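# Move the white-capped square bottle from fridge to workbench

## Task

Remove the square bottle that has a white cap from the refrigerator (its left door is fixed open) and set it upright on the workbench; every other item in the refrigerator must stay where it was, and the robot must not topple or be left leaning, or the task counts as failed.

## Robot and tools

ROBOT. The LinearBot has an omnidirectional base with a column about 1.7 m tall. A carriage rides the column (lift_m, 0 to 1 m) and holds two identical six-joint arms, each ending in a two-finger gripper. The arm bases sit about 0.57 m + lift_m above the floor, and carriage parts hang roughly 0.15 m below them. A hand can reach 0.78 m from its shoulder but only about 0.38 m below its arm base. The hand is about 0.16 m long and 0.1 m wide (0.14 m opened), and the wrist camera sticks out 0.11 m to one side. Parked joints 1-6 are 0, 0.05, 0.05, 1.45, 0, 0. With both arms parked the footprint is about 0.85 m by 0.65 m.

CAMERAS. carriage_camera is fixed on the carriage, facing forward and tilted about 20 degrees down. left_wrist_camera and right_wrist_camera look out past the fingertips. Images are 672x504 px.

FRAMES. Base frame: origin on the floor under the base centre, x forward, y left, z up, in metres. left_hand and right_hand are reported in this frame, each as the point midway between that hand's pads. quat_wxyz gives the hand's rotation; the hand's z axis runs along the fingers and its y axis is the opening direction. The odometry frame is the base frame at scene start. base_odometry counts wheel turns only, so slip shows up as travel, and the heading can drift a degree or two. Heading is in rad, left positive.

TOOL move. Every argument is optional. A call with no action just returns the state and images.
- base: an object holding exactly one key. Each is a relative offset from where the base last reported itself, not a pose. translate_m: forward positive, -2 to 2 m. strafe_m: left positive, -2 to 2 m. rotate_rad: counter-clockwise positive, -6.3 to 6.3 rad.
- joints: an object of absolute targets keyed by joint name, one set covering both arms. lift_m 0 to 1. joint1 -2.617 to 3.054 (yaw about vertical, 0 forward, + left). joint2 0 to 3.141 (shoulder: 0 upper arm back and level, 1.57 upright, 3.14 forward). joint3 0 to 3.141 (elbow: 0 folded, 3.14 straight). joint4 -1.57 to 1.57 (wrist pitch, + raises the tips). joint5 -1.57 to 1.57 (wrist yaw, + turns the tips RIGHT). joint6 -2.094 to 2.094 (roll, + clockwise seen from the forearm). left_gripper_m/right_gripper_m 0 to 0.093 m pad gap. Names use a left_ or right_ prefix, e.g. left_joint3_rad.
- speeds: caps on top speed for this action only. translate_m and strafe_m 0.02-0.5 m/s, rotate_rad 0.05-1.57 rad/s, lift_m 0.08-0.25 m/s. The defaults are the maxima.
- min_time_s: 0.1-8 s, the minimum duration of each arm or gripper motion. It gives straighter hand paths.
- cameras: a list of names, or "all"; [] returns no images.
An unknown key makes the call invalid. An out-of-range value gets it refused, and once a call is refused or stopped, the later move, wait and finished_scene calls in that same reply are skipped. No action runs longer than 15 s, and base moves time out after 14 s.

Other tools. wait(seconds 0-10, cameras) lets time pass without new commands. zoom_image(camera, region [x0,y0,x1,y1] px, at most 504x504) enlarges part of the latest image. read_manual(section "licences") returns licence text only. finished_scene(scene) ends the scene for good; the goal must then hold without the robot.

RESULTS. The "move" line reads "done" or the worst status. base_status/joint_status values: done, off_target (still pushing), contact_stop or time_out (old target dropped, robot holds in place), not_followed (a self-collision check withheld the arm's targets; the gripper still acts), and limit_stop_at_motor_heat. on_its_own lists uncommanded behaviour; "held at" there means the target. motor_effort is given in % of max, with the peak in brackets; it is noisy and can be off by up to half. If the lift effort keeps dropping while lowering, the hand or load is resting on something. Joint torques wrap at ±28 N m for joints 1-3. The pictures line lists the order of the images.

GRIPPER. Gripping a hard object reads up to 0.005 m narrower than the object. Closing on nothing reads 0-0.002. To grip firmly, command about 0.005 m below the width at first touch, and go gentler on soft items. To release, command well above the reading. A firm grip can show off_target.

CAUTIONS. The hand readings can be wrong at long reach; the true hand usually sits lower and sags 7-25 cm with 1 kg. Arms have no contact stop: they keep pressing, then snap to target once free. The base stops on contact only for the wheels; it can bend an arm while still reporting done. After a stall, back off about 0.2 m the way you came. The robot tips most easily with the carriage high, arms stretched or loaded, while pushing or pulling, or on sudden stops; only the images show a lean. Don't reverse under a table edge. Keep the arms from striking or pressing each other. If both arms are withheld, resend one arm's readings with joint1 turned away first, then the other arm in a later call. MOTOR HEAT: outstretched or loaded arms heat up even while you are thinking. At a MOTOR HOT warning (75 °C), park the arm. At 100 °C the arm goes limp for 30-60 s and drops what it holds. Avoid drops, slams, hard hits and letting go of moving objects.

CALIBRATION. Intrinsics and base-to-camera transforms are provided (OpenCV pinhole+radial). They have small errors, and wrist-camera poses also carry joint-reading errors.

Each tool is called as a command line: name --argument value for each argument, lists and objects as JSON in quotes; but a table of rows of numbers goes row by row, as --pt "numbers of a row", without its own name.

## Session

move --base '{"rotate_rad": 1.57}' --joints '{"lift_m": 0.5}' --cameras '["carriage_camera"]'

move --base '{"rotate_rad": 1.57}' --cameras '["carriage_camera"]'

move --base '{"rotate_rad": 1.57}' --cameras '["carriage_camera"]'

move --base '{"rotate_rad": 1.57}' --cameras '["carriage_camera"]'

Scene clock: 3.10 s.
Joint torques (N m): left_arm=[0.34 3.71 4.97 0.03 -0.06 0] | right_arm=[0.05 3.33 6.05 -0.3 -0.02 -0.16]
move: done
base_odometry: x=+0.000 y=+0.000 heading=+1.570
base_status: done
joint_positions: lift_m=+0.500 left_joint1_rad=-0.007 left_joint2_rad=+0.050 left_joint3_rad=+0.032 left_joint4_rad=+1.419 left_joint5_rad=+0.044 left_joint6_rad=+0.030 left_gripper_m=+0.09397 right_joint1_rad=+0.008 right_joint2_rad=+0.053 right_joint3_rad=+0.060 right_joint4_rad=+1.484 right_joint5_rad=+0.002 right_joint6_rad=-0.014 right_gripper_m=+0.09397
joint_status: all done
motor_effort: lift_m=+26(32) drive_wheels=+6(13)
left_hand: x=+0.2765 y=+0.2938 z=+1.4767 quat_wxyz=(+0.996, +0.024, +0.084, +0.010) (m; base frame)
right_hand: x=+0.2534 y=-0.3019 z=+1.4863 quat_wxyz=(+0.999, +0.001, +0.040, -0.003) (m; base frame)
pictures: carriage_camera
camera_calibration:
carriage_camera: T_world_to_cam=[[0.0454457, -0.998547, 0.0289474, -0.0450974], [-0.353787, -0.0431872, -0.934329, 1.41557], [0.934221, 0.03222, -0.355235, 0.407629], [0, 0, 0, 1]] pos_world=[0.122044, 0.00296896, 1.46872]

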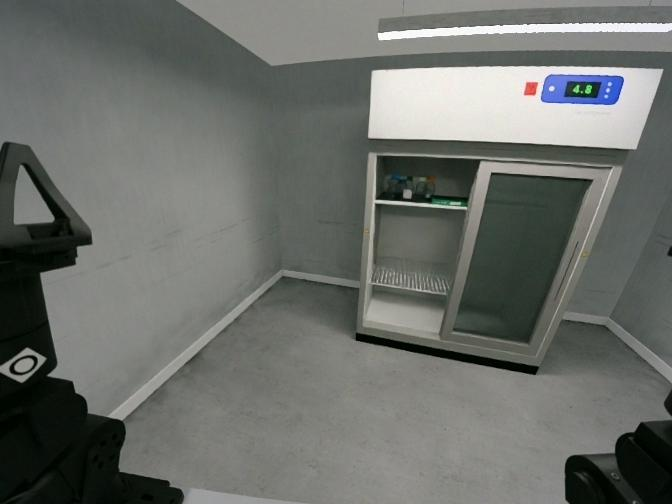

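Scene clock: 6.20 s.
Joint torques (N m): left_arm=[0.31 3.75 5.01 0.04 -0.06 -0.01] | right_arm=[0.09 3.34 6.05 -0.29 -0.02 -0.16]
move: done
base_odometry: x=+0.000 y=+0.000 heading=+3.139
base_status: done
joint_positions: lift_m=+0.500 left_joint1_rad=-0.007 left_joint2_rad=+0.050 left_joint3_rad=+0.032 left_joint4_rad=+1.419 left_joint5_rad=+0.044 left_joint6_rad=+0.030 left_gripper_m=+0.09398 right_joint1_rad=+0.008 right_joint2_rad=+0.053 right_joint3_rad=+0.060 right_joint4_rad=+1.484 right_joint5_rad=+0.002 right_joint6_rad=-0.014 right_gripper_m=+0.09398
joint_status: not commanded
motor_effort: lift_m=+26(26) drive_wheels=+7(13)
left_hand: x=+0.2766 y=+0.2938 z=+1.4767 quat_wxyz=(+0.996, +0.024, +0.084, +0.010) (m; base frame)
right_hand: x=+0.2535 y=-0.3019 z=+1.4863 quat_wxyz=(+0.999, +0.001, +0.040, -0.003) (m; base frame)
pictures: carriage_camera
camera_calibration:
carriage_camera: T_world_to_cam=[[0.0454457, -0.998547, 0.0289474, -0.0450974], [-0.353787, -0.0431872, -0.934329, 1.41557], [0.934221, 0.03222, -0.355235, 0.407629], [0, 0, 0, 1]] pos_world=[0.122044, 0.00296896, 1.46872]

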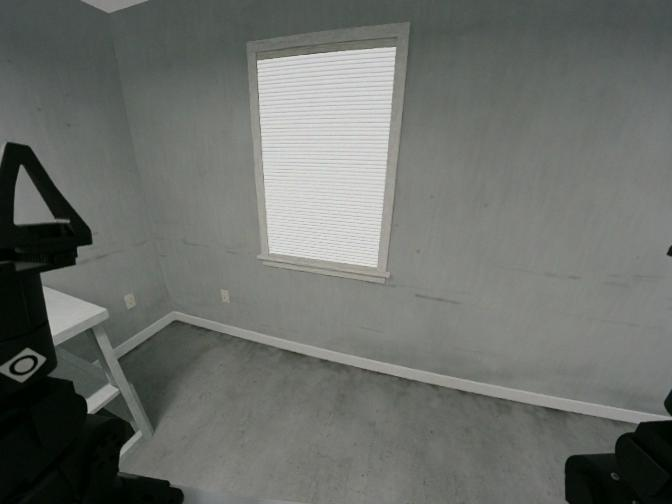

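Scene clock: 9.30 s.
Joint torques (N m): left_arm=[0.34 3.71 4.97 0.04 -0.06 0] | right_arm=[0.03 3.32 6.05 -0.29 -0.02 -0.15]
move: done
base_odometry: x=+0.000 y=+0.000 heading=-1.574
base_status: done
joint_positions: lift_m=+0.500 left_joint1_rad=-0.007 left_joint2_rad=+0.050 left_joint3_rad=+0.032 left_joint4_rad=+1.419 left_joint5_rad=+0.044 left_joint6_rad=+0.030 left_gripper_m=+0.09398 right_joint1_rad=+0.008 right_joint2_rad=+0.053 right_joint3_rad=+0.060 right_joint4_rad=+1.483 right_joint5_rad=+0.002 right_joint6_rad=-0.014 right_gripper_m=+0.09398
joint_status: not commanded
motor_effort: lift_m=+26(26) drive_wheels=+5(13)
left_hand: x=+0.2766 y=+0.2938 z=+1.4767 quat_wxyz=(+0.996, +0.024, +0.084, +0.010) (m; base frame)
right_hand: x=+0.2536 y=-0.3019 z=+1.4863 quat_wxyz=(+0.999, +0.001, +0.040, -0.003) (m; base frame)
pictures: carriage_camera
camera_calibration:
carriage_camera: T_world_to_cam=[[0.0454457, -0.998547, 0.0289474, -0.0450974], [-0.353787, -0.0431872, -0.934329, 1.41557], [0.934221, 0.03222, -0.355235, 0.407629], [0, 0, 0, 1]] pos_world=[0.122044, 0.00296896, 1.46872]

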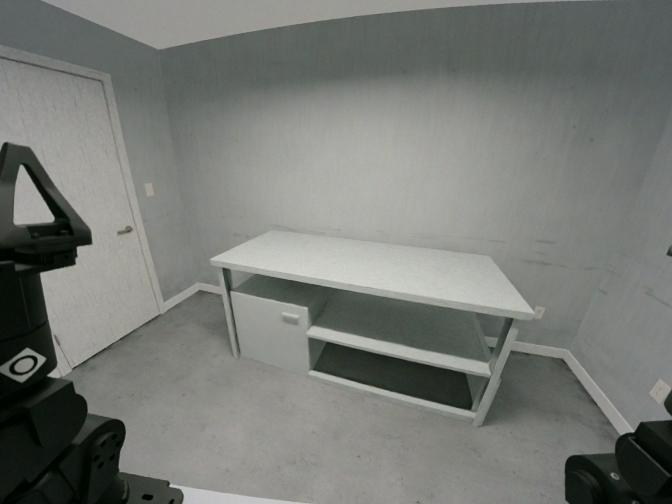

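Scene clock: 12.40 s.
Joint torques (N m): left_arm=[0.35 3.73 4.97 0.04 -0.07 0] | right_arm=[0.05 3.36 6.05 -0.29 -0.02 -0.16]
move: done
base_odometry: x=+0.000 y=+0.000 heading=-0.004
base_status: done
joint_positions: lift_m=+0.500 left_joint1_rad=-0.007 left_joint2_rad=+0.050 left_joint3_rad=+0.032 left_joint4_rad=+1.419 left_joint5_rad=+0.044 left_joint6_rad=+0.030 left_gripper_m=+0.09398 right_joint1_rad=+0.008 right_joint2_rad=+0.053 right_joint3_rad=+0.060 right_joint4_rad=+1.483 right_joint5_rad=+0.002 right_joint6_rad=-0.014 right_gripper_m=+0.09399
joint_status: not commanded
motor_effort: lift_m=+26(26) drive_wheels=+5(14)
left_hand: x=+0.2766 y=+0.2938 z=+1.4767 quat_wxyz=(+0.996, +0.024, +0.084, +0.010) (m; base frame)
right_hand: x=+0.2537 y=-0.3019 z=+1.4863 quat_wxyz=(+0.999, +0.001, +0.041, -0.003) (m; base frame)
pictures: carriage_camera
camera_calibration:
carriage_camera: T_world_to_cam=[[0.0454457, -0.998547, 0.0289474, -0.0450974], [-0.353787, -0.0431872, -0.934329, 1.41557], [0.934221, 0.03222, -0.355235, 0.407629], [0, 0, 0, 1]] pos_world=[0.122044, 0.00296896, 1.46872]

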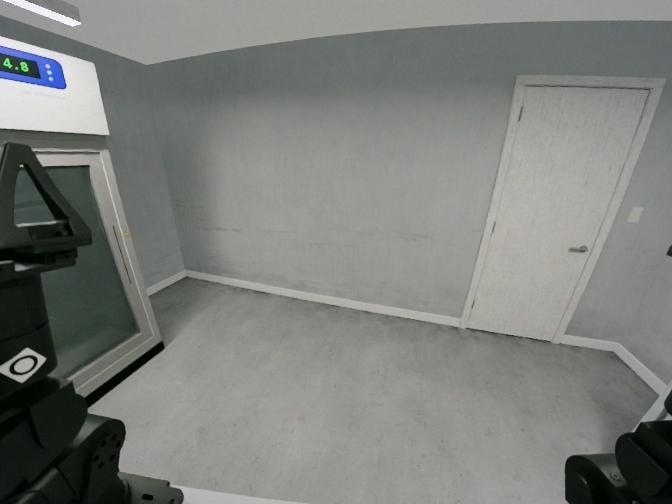

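move --base '{"rotate_rad": 1.353}' --joints '{"lift_m": 0.594}' --cameras '["carriage_camera"]'

zoom_image --camera "carriage_camera" --region '[240, 140, 480, 320]'

move --base '{"strafe_m": -0.42}' --cameras '[]'

move --base '{"translate_m": 0.95}' --cameras '["carriage_camera"]'

zoom_image --camera "carriage_camera" --region '[120, 100, 360, 300]'

Scene clock: 44.50 s.
Joint torques (N m): left_arm=[0.34 3.73 4.98 0.04 -0.07 -0.01] | right_arm=[-0.01 3.36 6.04 -0.29 -0.02 -0.16]
move: done
base_odometry: x=+0.000 y=+0.000 heading=+1.348
base_status: done
joint_positions: lift_m=+0.594 left_joint1_rad=-0.007 left_joint2_rad=+0.050 left_joint3_rad=+0.032 left_joint4_rad=+1.418 left_joint5_rad=+0.044 left_joint6_rad=+0.030 left_gripper_m=+0.09399 right_joint1_rad=+0.008 right_joint2_rad=+0.053 right_joint3_rad=+0.060 right_joint4_rad=+1.484 right_joint5_rad=+0.002 right_joint6_rad=-0.014 right_gripper_m=+0.09399
joint_status: all done
motor_effort: lift_m=+25(32) drive_wheels=+5(13)
left_hand: x=+0.2767 y=+0.2938 z=+1.5707 quat_wxyz=(+0.996, +0.024, +0.084, +0.010) (m; base frame)
right_hand: x=+0.2535 y=-0.3019 z=+1.5804 quat_wxyz=(+0.999, +0.001, +0.040, -0.003) (m; base frame)
pictures: carriage_camera
camera_calibration:
carriage_camera: T_world_to_cam=[[0.0454457, -0.998547, 0.0289474, -0.0478195], [-0.353787, -0.0431872, -0.934329, 1.50343], [0.934221, 0.03222, -0.355235, 0.441034], [0, 0, 0, 1]] pos_world=[0.122044, 0.00296896, 1.56276]

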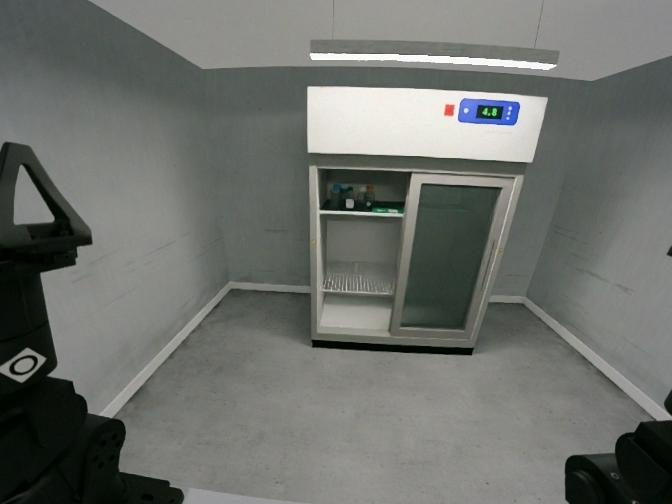

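Scaled by 2.100 from the camera's 672x504 image, which has a finer 960x720 frame.

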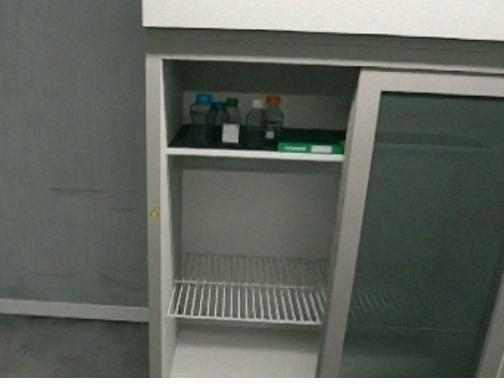

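Scene clock: 47.47 s.
Joint torques (N m): left_arm=[0.31 3.74 4.97 0.04 -0.07 0] | right_arm=[0.01 3.34 6 -0.29 -0.03 -0.16]
move: done
base_odometry: x=+0.410 y=-0.092 heading=+1.349
base_status: done
joint_positions: lift_m=+0.594 left_joint1_rad=-0.007 left_joint2_rad=+0.050 left_joint3_rad=+0.032 left_joint4_rad=+1.418 left_joint5_rad=+0.044 left_joint6_rad=+0.030 left_gripper_m=+0.09399 right_joint1_rad=+0.009 right_joint2_rad=+0.053 right_joint3_rad=+0.060 right_joint4_rad=+1.484 right_joint5_rad=+0.002 right_joint6_rad=-0.014 right_gripper_m=+0.09399
joint_status: not commanded
motor_effort: lift_m=+25(25) drive_wheels=-4(17)
left_hand: x=+0.2767 y=+0.2938 z=+1.5707 quat_wxyz=(+0.996, +0.024, +0.084, +0.010) (m; base frame)
right_hand: x=+0.2535 y=-0.3019 z=+1.5804 quat_wxyz=(+0.999, +0.001, +0.040, -0.003) (m; base frame)
pictures: none
No camera images: "cameras" was empty.

Scene clock: 51.63 s.
Joint torques (N m): left_arm=[0.29 3.73 5.05 0.08 -0.06 0] | right_arm=[0.01 3.37 6.01 -0.27 -0.02 -0.16]
move: done
base_odometry: x=+0.619 y=+0.834 heading=+1.349
base_status: done
joint_positions: lift_m=+0.594 left_joint1_rad=-0.007 left_joint2_rad=+0.050 left_joint3_rad=+0.032 left_joint4_rad=+1.417 left_joint5_rad=+0.044 left_joint6_rad=+0.030 left_gripper_m=+0.09399 right_joint1_rad=+0.009 right_joint2_rad=+0.053 right_joint3_rad=+0.060 right_joint4_rad=+1.482 right_joint5_rad=+0.002 right_joint6_rad=-0.014 right_gripper_m=+0.09399
joint_status: not commanded
motor_effort: lift_m=+25(25) drive_wheels=-3(14)
left_hand: x=+0.2769 y=+0.2938 z=+1.5707 quat_wxyz=(+0.996, +0.024, +0.085, +0.010) (m; base frame)
right_hand: x=+0.2539 y=-0.3019 z=+1.5803 quat_wxyz=(+0.999, +0.001, +0.041, -0.003) (m; base frame)
pictures: carriage_camera
camera_calibration:
carriage_camera: T_world_to_cam=[[0.0454457, -0.998547, 0.0289474, -0.0478195], [-0.353787, -0.0431872, -0.934329, 1.50343], [0.934221, 0.03222, -0.355235, 0.441034], [0, 0, 0, 1]] pos_world=[0.122044, 0.00296896, 1.56276]

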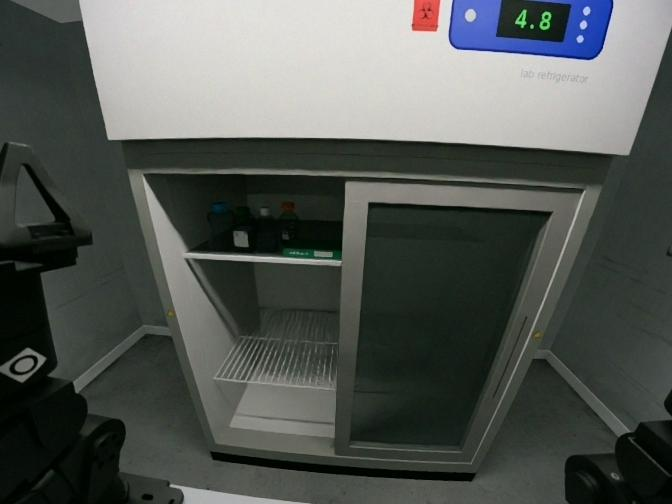

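Scaled by 2.100 from the camera's 672x504 image, which has a finer 960x720 frame.

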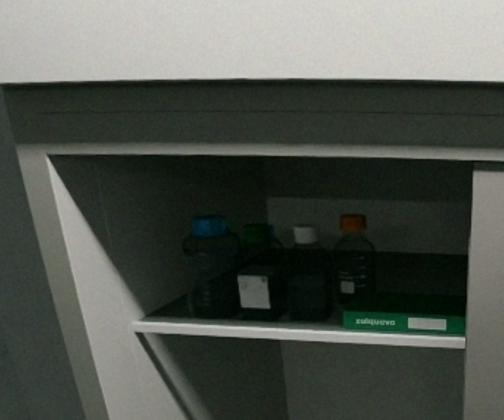

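move --base '{"strafe_m": 0.02}' --joints '{"left_joint1_rad": 0.034, "left_joint2_rad": 1.467, "left_joint3_rad": 0.703, "left_joint4_rad": 0.764, "left_joint5_rad": 0.03, "left_joint6_rad": 0.0, "left_gripper_m": 0.068}' --min_time_s 2.5 --cameras '[]'

move --base '{"translate_m": 0.25}' --speeds '{"translate_m": 0.15}' --cameras '["carriage_camera", "left_wrist_camera"]'

Scene clock: 88.03 s.
Joint torques (N m): left_arm=[0.88 -5.72 8.09 2.17 -0.13 -0.11] | right_arm=[0.06 3.33 6.05 -0.28 -0.02 -0.16]
move: done
base_odometry: x=+0.600 y=+0.839 heading=+1.348
base_status: done
joint_positions: lift_m=+0.594 left_joint1_rad=+0.028 left_joint2_rad=+1.459 left_joint3_rad=+0.674 left_joint4_rad=+0.774 left_joint5_rad=+0.039 left_joint6_rad=+0.012 left_gripper_m=+0.06814 right_joint1_rad=+0.008 right_joint2_rad=+0.053 right_joint3_rad=+0.060 right_joint4_rad=+1.482 right_joint5_rad=+0.002 right_joint6_rad=-0.014 right_gripper_m=+0.09399
joint_status: all done
motor_effort: lift_m=+25(25) drive_wheels=+4(7)
left_hand: x=+0.6848 y=+0.3078 z=+1.3885 quat_wxyz=(+0.703, +0.008, +0.711, +0.000) (m; base frame)
right_hand: x=+0.2539 y=-0.3019 z=+1.5803 quat_wxyz=(+0.999, +0.001, +0.041, -0.003) (m; base frame)
pictures: none
No camera images: "cameras" was empty.

Scene clock: 90.67 s.
Joint torques (N m): left_arm=[0.85 -5.9 8.09 2.21 -0.11 -0.11] | right_arm=[0.08 3.34 6.04 -0.28 -0.02 -0.16]
move: done
base_odometry: x=+0.655 y=+1.083 heading=+1.349
base_status: done
joint_positions: lift_m=+0.594 left_joint1_rad=+0.028 left_joint2_rad=+1.460 left_joint3_rad=+0.674 left_joint4_rad=+0.771 left_joint5_rad=+0.038 left_joint6_rad=+0.011 left_gripper_m=+0.06814 right_joint1_rad=+0.008 right_joint2_rad=+0.053 right_joint3_rad=+0.060 right_joint4_rad=+1.483 right_joint5_rad=+0.002 right_joint6_rad=-0.014 right_gripper_m=+0.09399
joint_status: not commanded
motor_effort: lift_m=+25(25) drive_wheels=+1(11)
left_hand: x=+0.6849 y=+0.3079 z=+1.3874 quat_wxyz=(+0.702, +0.007, +0.712, +0.000) (m; base frame)
right_hand: x=+0.2537 y=-0.3019 z=+1.5803 quat_wxyz=(+0.999, +0.001, +0.041, -0.003) (m; base frame)
pictures: carriage_camera, left_wrist_camera
camera_calibration:
carriage_camera: T_world_to_cam=[[0.0454457, -0.998547, 0.0289474, -0.0478195], [-0.353787, -0.0431872, -0.934329, 1.50343], [0.934221, 0.03222, -0.355235, 0.441034], [0, 0, 0, 1]] pos_world=[0.122044, 0.00296896, 1.56276]
left_wrist_camera: T_world_to_cam=[[-0.00454584, -0.99976, 0.0214089, 0.279983], [-0.618805, -0.0140053, -0.785419, 1.51723], [0.785531, -0.0168183, -0.618593, 0.448708], [0, 0, 0, 1]] pos_world=[0.587668, 0.308711, 1.46323]

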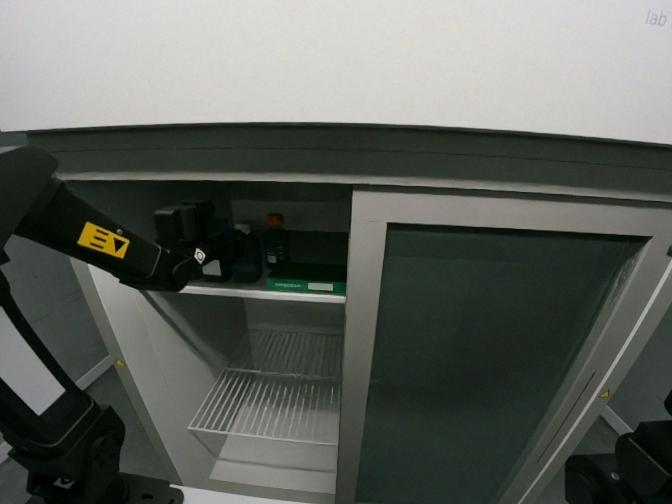

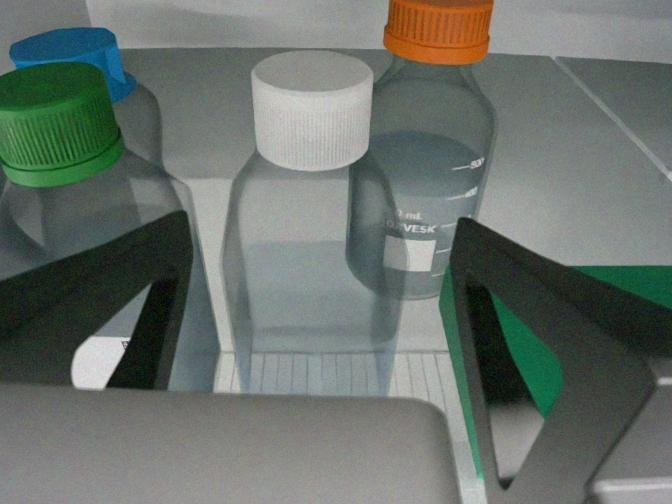

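move --base '{"translate_m": 0.08}' --joints '{"left_joint1_rad": 0.046}' --speeds '{"translate_m": 0.06}' --cameras '["left_wrist_camera"]'

Scene clock: 124.23 s.
Joint torques (N m): left_arm=[0.72 -5.83 8.12 2.21 -0.12 -0.11] | right_arm=[0.08 3.37 6.04 -0.29 -0.02 -0.16]
move: done
base_odometry: x=+0.672 y=+1.161 heading=+1.349
base_status: done
joint_positions: lift_m=+0.594 left_joint1_rad=+0.042 left_joint2_rad=+1.460 left_joint3_rad=+0.674 left_joint4_rad=+0.770 left_joint5_rad=+0.038 left_joint6_rad=+0.011 left_gripper_m=+0.06814 right_joint1_rad=+0.008 right_joint2_rad=+0.053 right_joint3_rad=+0.060 right_joint4_rad=+1.484 right_joint5_rad=+0.002 right_joint6_rad=-0.014 right_gripper_m=+0.09399
joint_status: all done
motor_effort: lift_m=+25(25) drive_wheels=-3(13)
left_hand: x=+0.6848 y=+0.3140 z=+1.3872 quat_wxyz=(+0.701, +0.002, +0.713, +0.005) (m; base frame)
right_hand: x=+0.2535 y=-0.3019 z=+1.5804 quat_wxyz=(+0.999, +0.001, +0.040, -0.003) (m; base frame)
pictures: left_wrist_camera
camera_calibration:
left_wrist_camera: T_world_to_cam=[[0.00920027, -0.999728, 0.0214279, 0.276635], [-0.619153, -0.0225223, -0.784947, 1.51935], [0.785216, -0.00604543, -0.619192, 0.446457], [0, 0, 0, 1]] pos_world=[0.587598, 0.313478, 1.46312]

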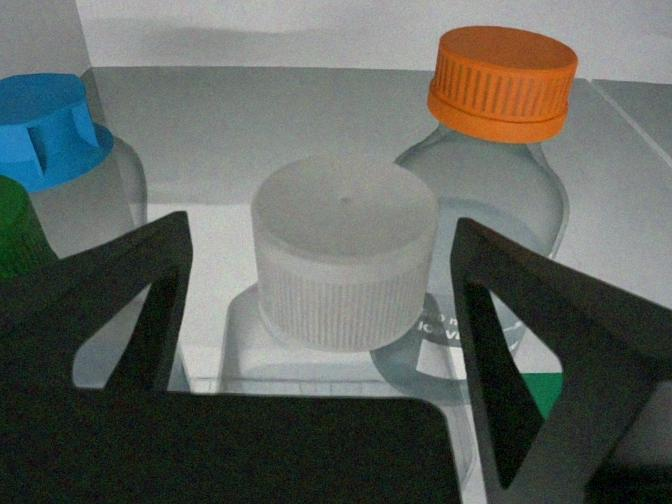

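move --joints '{"left_joint1_rad": 0.026}' --cameras '[]'

move --joints '{"left_gripper_m": 0.035}' --min_time_s 2 --cameras '["left_wrist_camera"]'

Scene clock: 137.23 s.
Joint torques (N m): left_arm=[-0.08 -5.82 8.08 2.21 -0.11 -0.11] | right_arm=[0.09 3.34 6.05 -0.3 -0.02 -0.16]
move: done
base_odometry: x=+0.672 y=+1.161 heading=+1.349
base_status: not commanded
joint_positions: lift_m=+0.594 left_joint1_rad=+0.030 left_joint2_rad=+1.460 left_joint3_rad=+0.674 left_joint4_rad=+0.770 left_joint5_rad=+0.037 left_joint6_rad=+0.011 left_gripper_m=+0.06814 right_joint1_rad=+0.008 right_joint2_rad=+0.053 right_joint3_rad=+0.060 right_joint4_rad=+1.484 right_joint5_rad=+0.002 right_joint6_rad=-0.014 right_gripper_m=+0.09399
joint_status: all done
motor_effort: lift_m=+25(25) drive_wheels=-4(6)
left_hand: x=+0.6849 y=+0.3090 z=+1.3872 quat_wxyz=(+0.702, +0.006, +0.713, +0.001) (m; base frame)
right_hand: x=+0.2535 y=-0.3019 z=+1.5804 quat_wxyz=(+0.999, +0.001, +0.040, -0.003) (m; base frame)
pictures: none
No camera images: "cameras" was empty.

Scene clock: 139.53 s.
Joint torques (N m): left_arm=[-0.05 -5.83 8.1 2.21 -0.11 -0.1] | right_arm=[0.08 3.34 6.05 -0.3 -0.02 -0.15]
move: off_target
base_odometry: x=+0.672 y=+1.161 heading=+1.349
base_status: not commanded
joint_positions: lift_m=+0.594 left_joint1_rad=+0.030 left_joint2_rad=+1.460 left_joint3_rad=+0.674 left_joint4_rad=+0.770 left_joint5_rad=+0.037 left_joint6_rad=+0.010 left_gripper_m=+0.04122 right_joint1_rad=+0.008 right_joint2_rad=+0.053 right_joint3_rad=+0.060 right_joint4_rad=+1.484 right_joint5_rad=+0.002 right_joint6_rad=-0.014 right_gripper_m=+0.09399
joint_status: left_gripper_m off_target (ended at +0.04124, target +0.03500)
motor_effort: lift_m=+25(25) drive_wheels=-3(8)
left_hand: x=+0.6849 y=+0.3090 z=+1.3872 quat_wxyz=(+0.702, +0.006, +0.713, +0.001) (m; base frame)
right_hand: x=+0.2535 y=-0.3019 z=+1.5804 quat_wxyz=(+0.999, +0.001, +0.040, -0.003) (m; base frame)
pictures: left_wrist_camera
camera_calibration:
left_wrist_camera: T_world_to_cam=[[-0.00145426, -0.999736, 0.0229412, 0.276794], [-0.619367, -0.0171107, -0.784915, 1.51773], [0.7851, -0.0153505, -0.619178, 0.449274], [0, 0, 0, 1]] pos_world=[0.587711, 0.309587, 1.46312]

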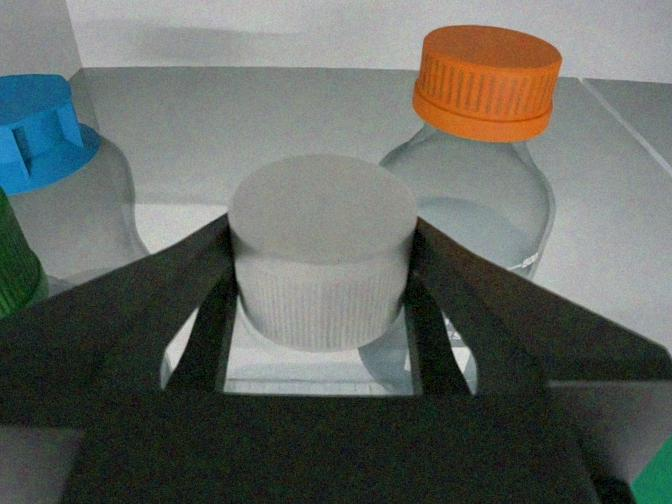

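move --joints '{"lift_m": 0.614, "left_joint4_rad": 0.89, "left_gripper_m": 0.034}' --speeds '{"lift_m": 0.08}' --min_time_s 1.5 --cameras '["left_wrist_camera", "carriage_camera"]'

Scene clock: 147.40 s.
Joint torques (N m): left_arm=[-0.08 -7.65 8.02 3.56 -0.11 -0.1] | right_arm=[0.08 3.36 6.04 -0.29 -0.02 -0.16]
move: off_target
base_odometry: x=+0.672 y=+1.161 heading=+1.349
base_status: not commanded
joint_positions: lift_m=+0.614 left_joint1_rad=+0.030 left_joint2_rad=+1.480 left_joint3_rad=+0.674 left_joint4_rad=+0.780 left_joint5_rad=+0.037 left_joint6_rad=+0.010 left_gripper_m=+0.04121 right_joint1_rad=+0.008 right_joint2_rad=+0.053 right_joint3_rad=+0.060 right_joint4_rad=+1.484 right_joint5_rad=+0.002 right_joint6_rad=-0.014 right_gripper_m=+0.09399
joint_status: left_joint4_rad off_target (ended at +0.780, target +0.890); left_gripper_m off_target (ended at +0.04122, target +0.03400); the others done
motor_effort: lift_m=+26(31) drive_wheels=-3(6)
left_hand: x=+0.6875 y=+0.3091 z=+1.4007 quat_wxyz=(+0.698, +0.006, +0.716, +0.001) (m; base frame)
right_hand: x=+0.2535 y=-0.3019 z=+1.6003 quat_wxyz=(+0.999, +0.001, +0.040, -0.003) (m; base frame)
pictures: carriage_camera, left_wrist_camera
camera_calibration:
carriage_camera: T_world_to_cam=[[0.0454457, -0.998547, 0.0289474, -0.0483967], [-0.353787, -0.0431872, -0.934329, 1.52207], [0.934221, 0.03222, -0.355235, 0.448118], [0, 0, 0, 1]] pos_world=[0.122044, 0.00296896, 1.5827]
left_wrist_camera: T_world_to_cam=[[-0.00120753, -0.999728, 0.0232777, 0.275922], [-0.627712, -0.0173627, -0.778252, 1.52642], [0.778445, -0.0155515, -0.62752, 0.471958], [0, 0, 0, 1]] pos_world=[0.591089, 0.309689, 1.47768]

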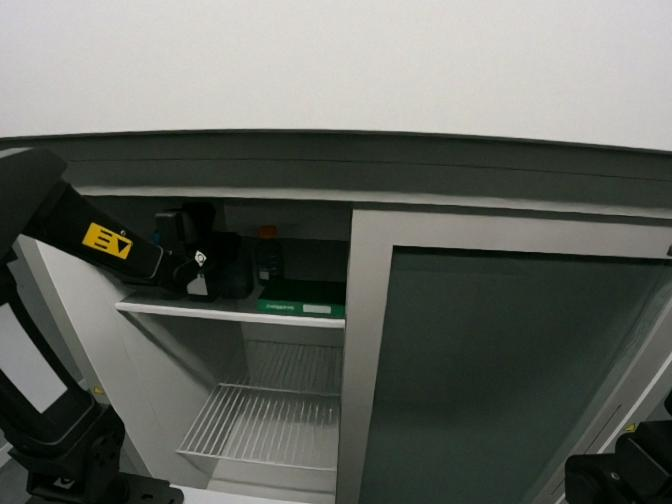

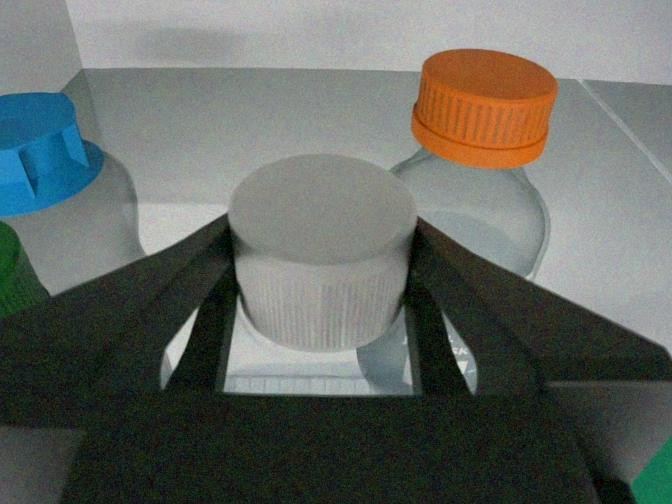

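move --base '{"translate_m": -0.18}' --speeds '{"translate_m": 0.08}' --cameras '["carriage_camera"]'

move --base '{"translate_m": -0.5}' --speeds '{"translate_m": 0.25}' --cameras '["carriage_camera", "left_wrist_camera"]'

Scene clock: 158.70 s.
Joint torques (N m): left_arm=[-0.05 -7.8 7.97 3.51 -0.1 -0.1] | right_arm=[0.06 3.37 6.02 -0.28 -0.02 -0.16]
move: done
base_odometry: x=+0.633 y=+0.985 heading=+1.349
base_status: done
joint_positions: lift_m=+0.614 left_joint1_rad=+0.030 left_joint2_rad=+1.482 left_joint3_rad=+0.674 left_joint4_rad=+0.783 left_joint5_rad=+0.036 left_joint6_rad=+0.010 left_gripper_m=+0.04121 right_joint1_rad=+0.008 right_joint2_rad=+0.053 right_joint3_rad=+0.060 right_joint4_rad=+1.484 right_joint5_rad=+0.002 right_joint6_rad=-0.014 right_gripper_m=+0.09399
joint_status: not commanded
motor_effort: lift_m=+26(26) drive_wheels=-3(12)
left_hand: x=+0.6878 y=+0.3092 z=+1.4006 quat_wxyz=(+0.698, +0.005, +0.716, +0.001) (m; base frame)
right_hand: x=+0.2535 y=-0.3019 z=+1.6003 quat_wxyz=(+0.999, +0.001, +0.040, -0.003) (m; base frame)
pictures: carriage_camera
camera_calibration:
carriage_camera: T_world_to_cam=[[0.0454457, -0.998547, 0.0289474, -0.0483967], [-0.353787, -0.0431872, -0.934329, 1.52207], [0.934221, 0.03222, -0.355235, 0.448118], [0, 0, 0, 1]] pos_world=[0.122044, 0.00296896, 1.5827]

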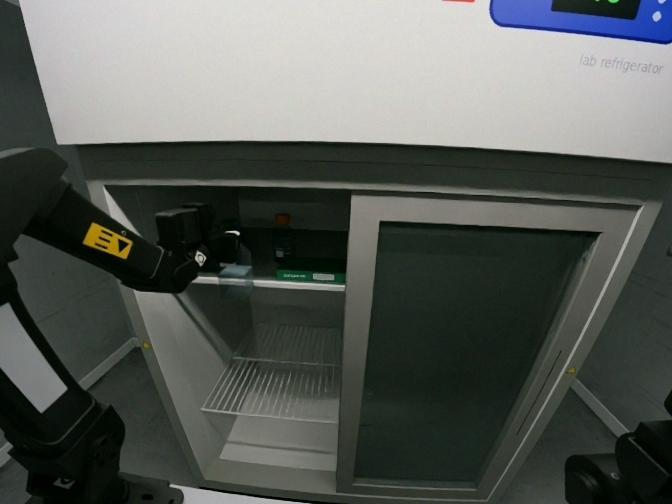

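Scene clock: 162.07 s.
Joint torques (N m): left_arm=[-0.06 -8.02 7.88 3.48 -0.1 -0.09] | right_arm=[0.08 3.37 5.98 -0.29 -0.02 -0.16]
move: done
base_odometry: x=+0.522 y=+0.498 heading=+1.349
base_status: done
joint_positions: lift_m=+0.614 left_joint1_rad=+0.030 left_joint2_rad=+1.483 left_joint3_rad=+0.674 left_joint4_rad=+0.785 left_joint5_rad=+0.036 left_joint6_rad=+0.010 left_gripper_m=+0.04121 right_joint1_rad=+0.008 right_joint2_rad=+0.053 right_joint3_rad=+0.060 right_joint4_rad=+1.483 right_joint5_rad=+0.002 right_joint6_rad=-0.014 right_gripper_m=+0.09399
joint_status: not commanded
motor_effort: lift_m=+26(26) drive_wheels=+0(12)
left_hand: x=+0.6879 y=+0.3092 z=+1.4005 quat_wxyz=(+0.698, +0.005, +0.716, +0.001) (m; base frame)
right_hand: x=+0.2536 y=-0.3019 z=+1.6003 quat_wxyz=(+0.999, +0.001, +0.040, -0.003) (m; base frame)
pictures: carriage_camera, left_wrist_camera
camera_calibration:
carriage_camera: T_world_to_cam=[[0.0454457, -0.998547, 0.0289474, -0.0483967], [-0.353787, -0.0431872, -0.934329, 1.52207], [0.934221, 0.03222, -0.355235, 0.448118], [0, 0, 0, 1]] pos_world=[0.122044, 0.00296896, 1.5827]
left_wrist_camera: T_world_to_cam=[[-0.000480477, -0.99973, 0.0232108, 0.275668], [-0.626511, -0.0177899, -0.77921, 1.52713], [0.779413, -0.0149162, -0.626333, 0.468916], [0, 0, 0, 1]] pos_world=[0.591418, 0.309755, 1.47726]

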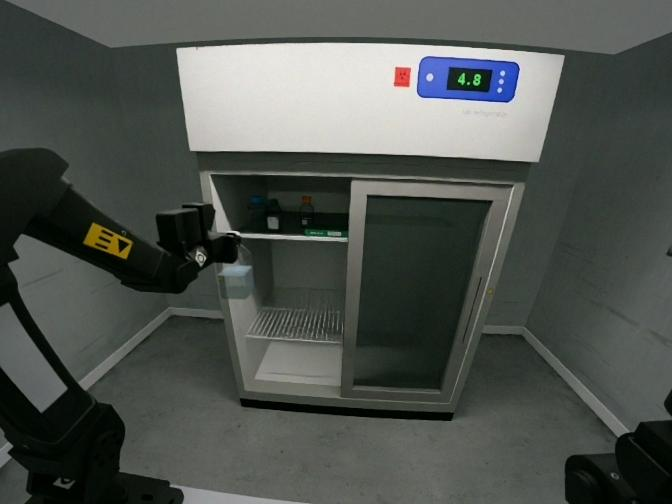

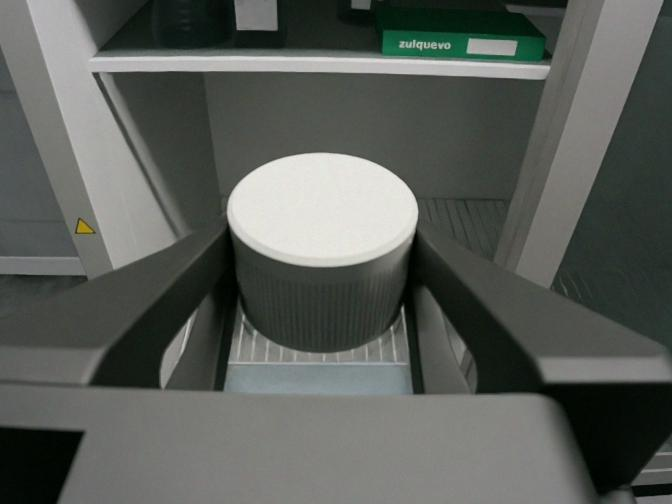

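move --base '{"rotate_rad": 3.1416}' --joints '{"lift_m": 0.34}' --speeds '{"rotate_rad": 0.7, "lift_m": 0.1}' --cameras '[]'

move --base '{"translate_m": 0.85}' --speeds '{"translate_m": 0.3}' --cameras '["carriage_camera", "left_wrist_camera"]'

Scene clock: 203.17 s.
Joint torques (N m): left_arm=[0.21 -8.4 8.05 3.46 -0.02 -0.08] | right_arm=[0.06 3.34 6.05 -0.3 -0.02 -0.16]
move: done
base_odometry: x=+0.522 y=+0.498 heading=-1.793
base_status: done
joint_positions: lift_m=+0.340 left_joint1_rad=+0.027 left_joint2_rad=+1.488 left_joint3_rad=+0.674 left_joint4_rad=+0.788 left_joint5_rad=+0.028 left_joint6_rad=+0.008 left_gripper_m=+0.04121 right_joint1_rad=+0.008 right_joint2_rad=+0.053 right_joint3_rad=+0.060 right_joint4_rad=+1.484 right_joint5_rad=+0.002 right_joint6_rad=-0.014 right_gripper_m=+0.09400
joint_status: all done
motor_effort: lift_m=+22(22) drive_wheels=+3(12)
left_hand: x=+0.6885 y=+0.3093 z=+1.1258 quat_wxyz=(+0.698, +0.003, +0.716, +0.002) (m; base frame)
right_hand: x=+0.2535 y=-0.3019 z=+1.3268 quat_wxyz=(+0.999, +0.001, +0.040, -0.003) (m; base frame)
pictures: none
No camera images: "cameras" was empty.

Scene clock: 207.57 s.
Joint torques (N m): left_arm=[0.23 -8.46 8.02 3.46 -0.01 -0.08] | right_arm=[0.08 3.33 6.04 -0.29 -0.02 -0.16]
move: done
base_odometry: x=+0.336 y=-0.332 heading=-1.792
base_status: done
joint_positions: lift_m=+0.340 left_joint1_rad=+0.027 left_joint2_rad=+1.488 left_joint3_rad=+0.674 left_joint4_rad=+0.788 left_joint5_rad=+0.028 left_joint6_rad=+0.008 left_gripper_m=+0.04121 right_joint1_rad=+0.008 right_joint2_rad=+0.053 right_joint3_rad=+0.060 right_joint4_rad=+1.484 right_joint5_rad=+0.002 right_joint6_rad=-0.014 right_gripper_m=+0.09400
joint_status: not commanded
motor_effort: lift_m=+22(22) drive_wheels=-5(18)
left_hand: x=+0.6885 y=+0.3093 z=+1.1258 quat_wxyz=(+0.698, +0.003, +0.716, +0.002) (m; base frame)
right_hand: x=+0.2533 y=-0.3019 z=+1.3268 quat_wxyz=(+0.999, +0.001, +0.040, -0.003) (m; base frame)
pictures: carriage_camera, left_wrist_camera
camera_calibration:
carriage_camera: T_world_to_cam=[[0.0454457, -0.998547, 0.0289474, -0.0404799], [-0.353787, -0.0431872, -0.934329, 1.26654], [0.934221, 0.03222, -0.355235, 0.350964], [0, 0, 0, 1]] pos_world=[0.122044, 0.00296896, 1.30921]
left_wrist_camera: T_world_to_cam=[[0.00492238, -0.999686, 0.0245521, 0.276868], [-0.627303, -0.0222076, -0.778458, 1.31457], [0.778759, -0.0115698, -0.627216, 0.296841], [0, 0, 0, 1]] pos_world=[0.592105, 0.309409, 1.20273]

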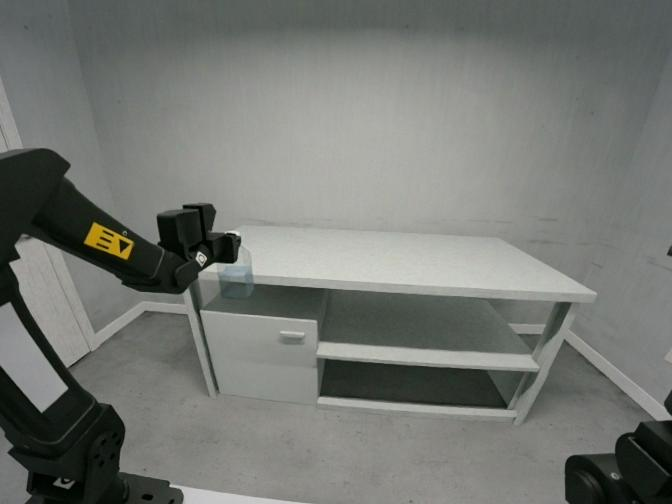

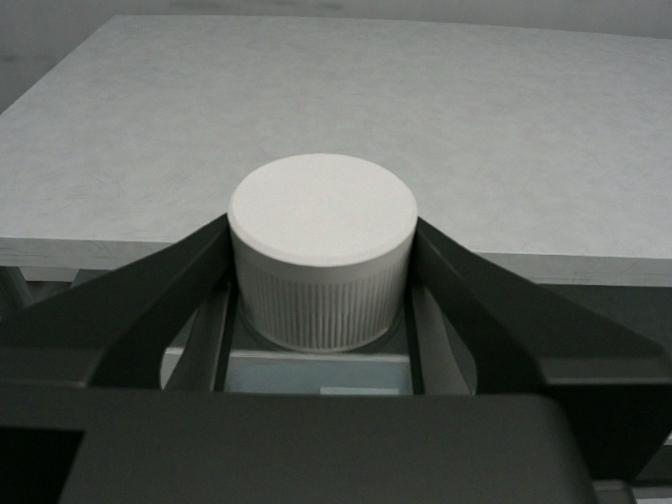

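move --base '{"translate_m": 0.45}' --joints '{"lift_m": 0.29}' --speeds '{"translate_m": 0.25, "lift_m": 0.08}' --cameras '["carriage_camera"]'

zoom_image --camera "carriage_camera" --region '[180, 200, 310, 320]'

Scene clock: 256.83 s.
Joint torques (N m): left_arm=[0.23 -8.38 8.02 3.47 -0.02 -0.09] | right_arm=[0.08 3.37 6.06 -0.31 -0.02 -0.16]
move: done
base_odometry: x=+0.238 y=-0.771 heading=-1.791
base_status: done
joint_positions: lift_m=+0.290 left_joint1_rad=+0.027 left_joint2_rad=+1.488 left_joint3_rad=+0.674 left_joint4_rad=+0.787 left_joint5_rad=+0.028 left_joint6_rad=+0.008 left_gripper_m=+0.04121 right_joint1_rad=+0.008 right_joint2_rad=+0.053 right_joint3_rad=+0.060 right_joint4_rad=+1.485 right_joint5_rad=+0.002 right_joint6_rad=-0.014 right_gripper_m=+0.09400
joint_status: all done
motor_effort: lift_m=+22(22) drive_wheels=-6(16)
left_hand: x=+0.6885 y=+0.3093 z=+1.0756 quat_wxyz=(+0.697, +0.003, +0.717, +0.002) (m; base frame)
right_hand: x=+0.2532 y=-0.3019 z=+1.2768 quat_wxyz=(+0.999, +0.001, +0.040, -0.003) (m; base frame)
pictures: carriage_camera
camera_calibration:
carriage_camera: T_world_to_cam=[[0.0454457, -0.998547, 0.0289474, -0.0390325], [-0.353787, -0.0431872, -0.934329, 1.21982], [0.934221, 0.03222, -0.355235, 0.333202], [0, 0, 0, 1]] pos_world=[0.122044, 0.00296896, 1.25921]

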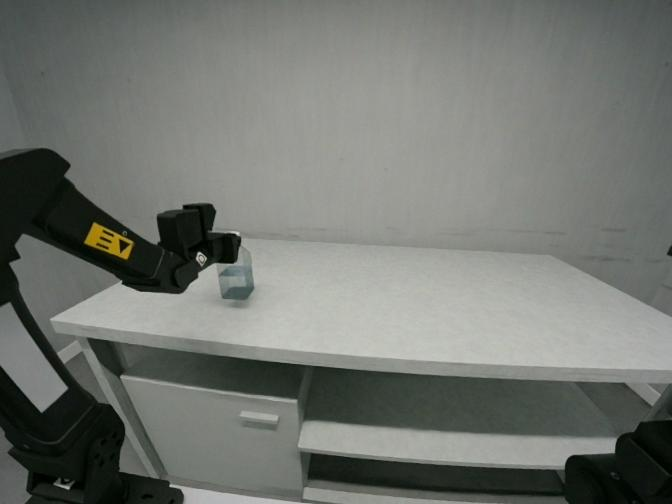

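Scaled by 3.877 from the camera's 672x504 image, which has a finer 960x720 frame.

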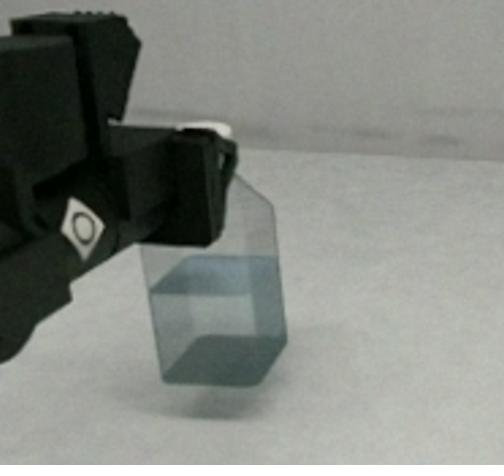

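move --joints '{"lift_m": 0.26}' --speeds '{"lift_m": 0.08}' --cameras '[]'

move --joints '{"lift_m": 0.252}' --speeds '{"lift_m": 0.08}' --cameras '["carriage_camera"]'

zoom_image --camera "carriage_camera" --region '[180, 200, 310, 320]'

Scene clock: 267.73 s.
Joint torques (N m): left_arm=[0.2 -8.42 8.02 3.46 -0.01 -0.09] | right_arm=[0.08 3.34 6.05 -0.3 -0.02 -0.15]
move: done
base_odometry: x=+0.238 y=-0.771 heading=-1.791
base_status: not commanded
joint_positions: lift_m=+0.260 left_joint1_rad=+0.027 left_joint2_rad=+1.488 left_joint3_rad=+0.674 left_joint4_rad=+0.786 left_joint5_rad=+0.028 left_joint6_rad=+0.008 left_gripper_m=+0.04121 right_joint1_rad=+0.008 right_joint2_rad=+0.053 right_joint3_rad=+0.060 right_joint4_rad=+1.485 right_joint5_rad=+0.002 right_joint6_rad=-0.014 right_gripper_m=+0.09400
joint_status: all done
motor_effort: lift_m=+22(22) drive_wheels=-5(8)
left_hand: x=+0.6885 y=+0.3093 z=+1.0452 quat_wxyz=(+0.697, +0.003, +0.717, +0.002) (m; base frame)
right_hand: x=+0.2532 y=-0.3019 z=+1.2468 quat_wxyz=(+0.999, +0.001, +0.040, -0.003) (m; base frame)
pictures: none
No camera images: "cameras" was empty.

Scene clock: 268.20 s.
Joint torques (N m): left_arm=[0.24 -8.7 7.98 3.45 -0.02 -0.08] | right_arm=[0.09 3.34 6.01 -0.31 -0.01 -0.15]
move: done
base_odometry: x=+0.238 y=-0.771 heading=-1.791
base_status: not commanded
joint_positions: lift_m=+0.252 left_joint1_rad=+0.027 left_joint2_rad=+1.490 left_joint3_rad=+0.674 left_joint4_rad=+0.790 left_joint5_rad=+0.028 left_joint6_rad=+0.008 left_gripper_m=+0.04121 right_joint1_rad=+0.008 right_joint2_rad=+0.053 right_joint3_rad=+0.060 right_joint4_rad=+1.485 right_joint5_rad=+0.002 right_joint6_rad=-0.014 right_gripper_m=+0.09400
joint_status: all done
motor_effort: lift_m=+22(22) drive_wheels=-5(6)
left_hand: x=+0.6887 y=+0.3093 z=+1.0374 quat_wxyz=(+0.698, +0.003, +0.716, +0.002) (m; base frame)
right_hand: x=+0.2532 y=-0.3019 z=+1.2388 quat_wxyz=(+0.999, +0.001, +0.040, -0.003) (m; base frame)
pictures: carriage_camera
camera_calibration:
carriage_camera: T_world_to_cam=[[0.0454457, -0.998547, 0.0289474, -0.0379321], [-0.353787, -0.0431872, -0.934329, 1.1843], [0.934221, 0.03222, -0.355235, 0.319699], [0, 0, 0, 1]] pos_world=[0.122044, 0.00296896, 1.22119]

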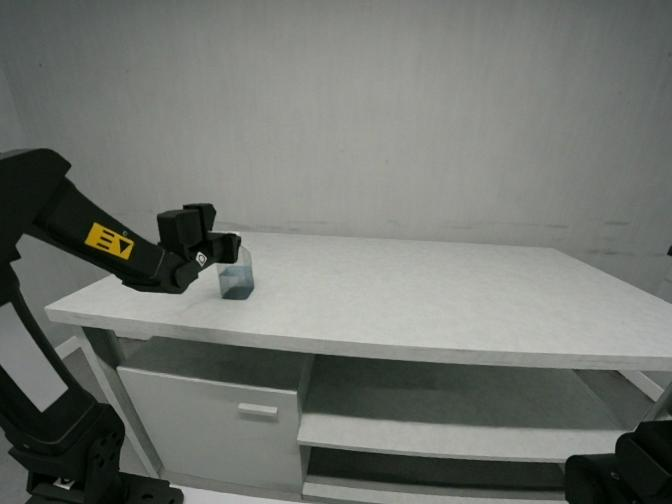

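Scaled by 3.877 from the camera's 672x504 image, which has a finer 960x720 frame.

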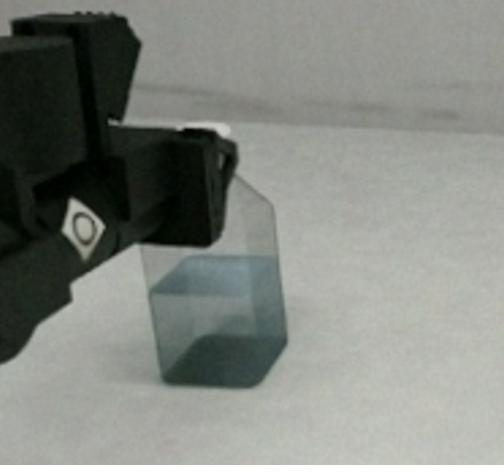

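move --joints '{"lift_m": 0.247}' --speeds '{"lift_m": 0.08}' --cameras '[]'

move --joints '{"lift_m": 0.242}' --speeds '{"lift_m": 0.08}' --cameras '[]'

Scene clock: 276.10 s.
Joint torques (N m): left_arm=[0.21 -8.58 7.98 3.3 -0.01 -0.09] | right_arm=[0.08 3.37 6.06 -0.31 -0.02 -0.16]
move: done
base_odometry: x=+0.238 y=-0.771 heading=-1.791
base_status: not commanded
joint_positions: lift_m=+0.247 left_joint1_rad=+0.027 left_joint2_rad=+1.490 left_joint3_rad=+0.674 left_joint4_rad=+0.802 left_joint5_rad=+0.028 left_joint6_rad=+0.008 left_gripper_m=+0.04121 right_joint1_rad=+0.008 right_joint2_rad=+0.053 right_joint3_rad=+0.060 right_joint4_rad=+1.485 right_joint5_rad=+0.002 right_joint6_rad=-0.014 right_gripper_m=+0.09400
joint_status: all done
motor_effort: lift_m=+21(23) drive_wheels=-6(8)
left_hand: x=+0.6888 y=+0.3093 z=+1.0355 quat_wxyz=(+0.702, +0.003, +0.712, +0.002) (m; base frame)
right_hand: x=+0.2531 y=-0.3019 z=+1.2339 quat_wxyz=(+0.999, +0.001, +0.039, -0.003) (m; base frame)
pictures: none
No camera images: "cameras" was empty.

Scene clock: 276.53 s.
Joint torques (N m): left_arm=[0.23 -8.57 7.95 3.08 -0.02 -0.08] | right_arm=[0.08 3.37 6.04 -0.31 -0.02 -0.16]
move: done
base_odometry: x=+0.238 y=-0.771 heading=-1.791
base_status: not commanded
joint_positions: lift_m=+0.242 left_joint1_rad=+0.027 left_joint2_rad=+1.490 left_joint3_rad=+0.674 left_joint4_rad=+0.819 left_joint5_rad=+0.028 left_joint6_rad=+0.008 left_gripper_m=+0.04121 right_joint1_rad=+0.008 right_joint2_rad=+0.053 right_joint3_rad=+0.060 right_joint4_rad=+1.485 right_joint5_rad=+0.002 right_joint6_rad=-0.014 right_gripper_m=+0.09400
joint_status: all done
motor_effort: lift_m=+21(22) drive_wheels=+8(8)
left_hand: x=+0.6888 y=+0.3093 z=+1.0348 quat_wxyz=(+0.708, +0.003, +0.706, +0.003) (m; base frame)
right_hand: x=+0.2531 y=-0.3019 z=+1.2289 quat_wxyz=(+0.999, +0.001, +0.039, -0.003) (m; base frame)
pictures: none
No camera images: "cameras" was empty.

move --joints '{"lift_m": 0.247, "left_joint4_rad": 0.8, "left_joint2_rad": 1.485}' --min_time_s 1 --speeds '{"lift_m": 0.08}' --cameras '["carriage_camera"]'

zoom_image --camera "carriage_camera" --region '[180, 200, 310, 320]'

Scene clock: 289.07 s.
Joint torques (N m): left_arm=[0.24 -7.06 8.08 2.31 -0.02 -0.08] | right_arm=[0.08 3.34 6.06 -0.3 -0.02 -0.15]
move: done
base_odometry: x=+0.238 y=-0.771 heading=-1.791
base_status: not commanded
joint_positions: lift_m=+0.247 left_joint1_rad=+0.027 left_joint2_rad=+1.490 left_joint3_rad=+0.674 left_joint4_rad=+0.797 left_joint5_rad=+0.028 left_joint6_rad=+0.008 left_gripper_m=+0.04121 right_joint1_rad=+0.008 right_joint2_rad=+0.053 right_joint3_rad=+0.060 right_joint4_rad=+1.484 right_joint5_rad=+0.002 right_joint6_rad=-0.014 right_gripper_m=+0.09400
joint_status: all done
motor_effort: lift_m=+27(31) drive_wheels=+5(9)
left_hand: x=+0.6888 y=+0.3093 z=+1.0336 quat_wxyz=(+0.700, +0.003, +0.714, +0.002) (m; base frame)
right_hand: x=+0.2533 y=-0.3019 z=+1.2332 quat_wxyz=(+0.999, +0.001, +0.040, -0.003) (m; base frame)
pictures: carriage_camera
camera_calibration:
carriage_camera: T_world_to_cam=[[0.0454457, -0.998547, 0.0289474, -0.0377703], [-0.353787, -0.0431872, -0.934329, 1.17908], [0.934221, 0.03222, -0.355235, 0.317713], [0, 0, 0, 1]] pos_world=[0.122044, 0.00296896, 1.2156]

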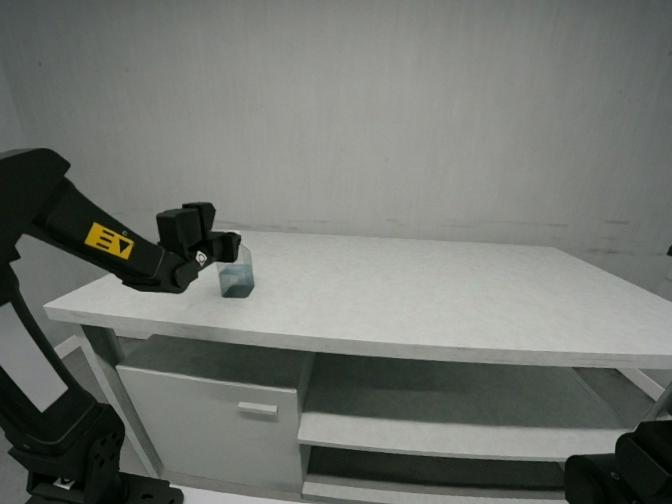

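Scaled by 3.877 from the camera's 672x504 image, which has a finer 960x720 frame.

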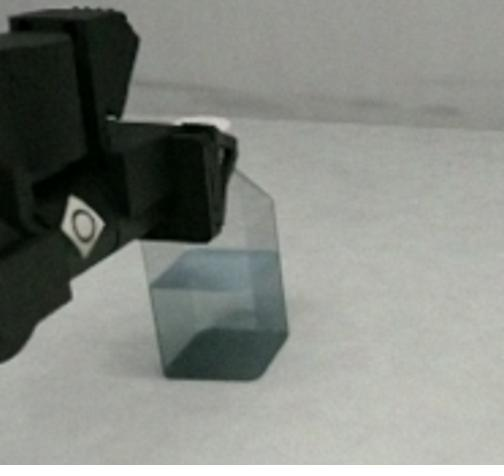

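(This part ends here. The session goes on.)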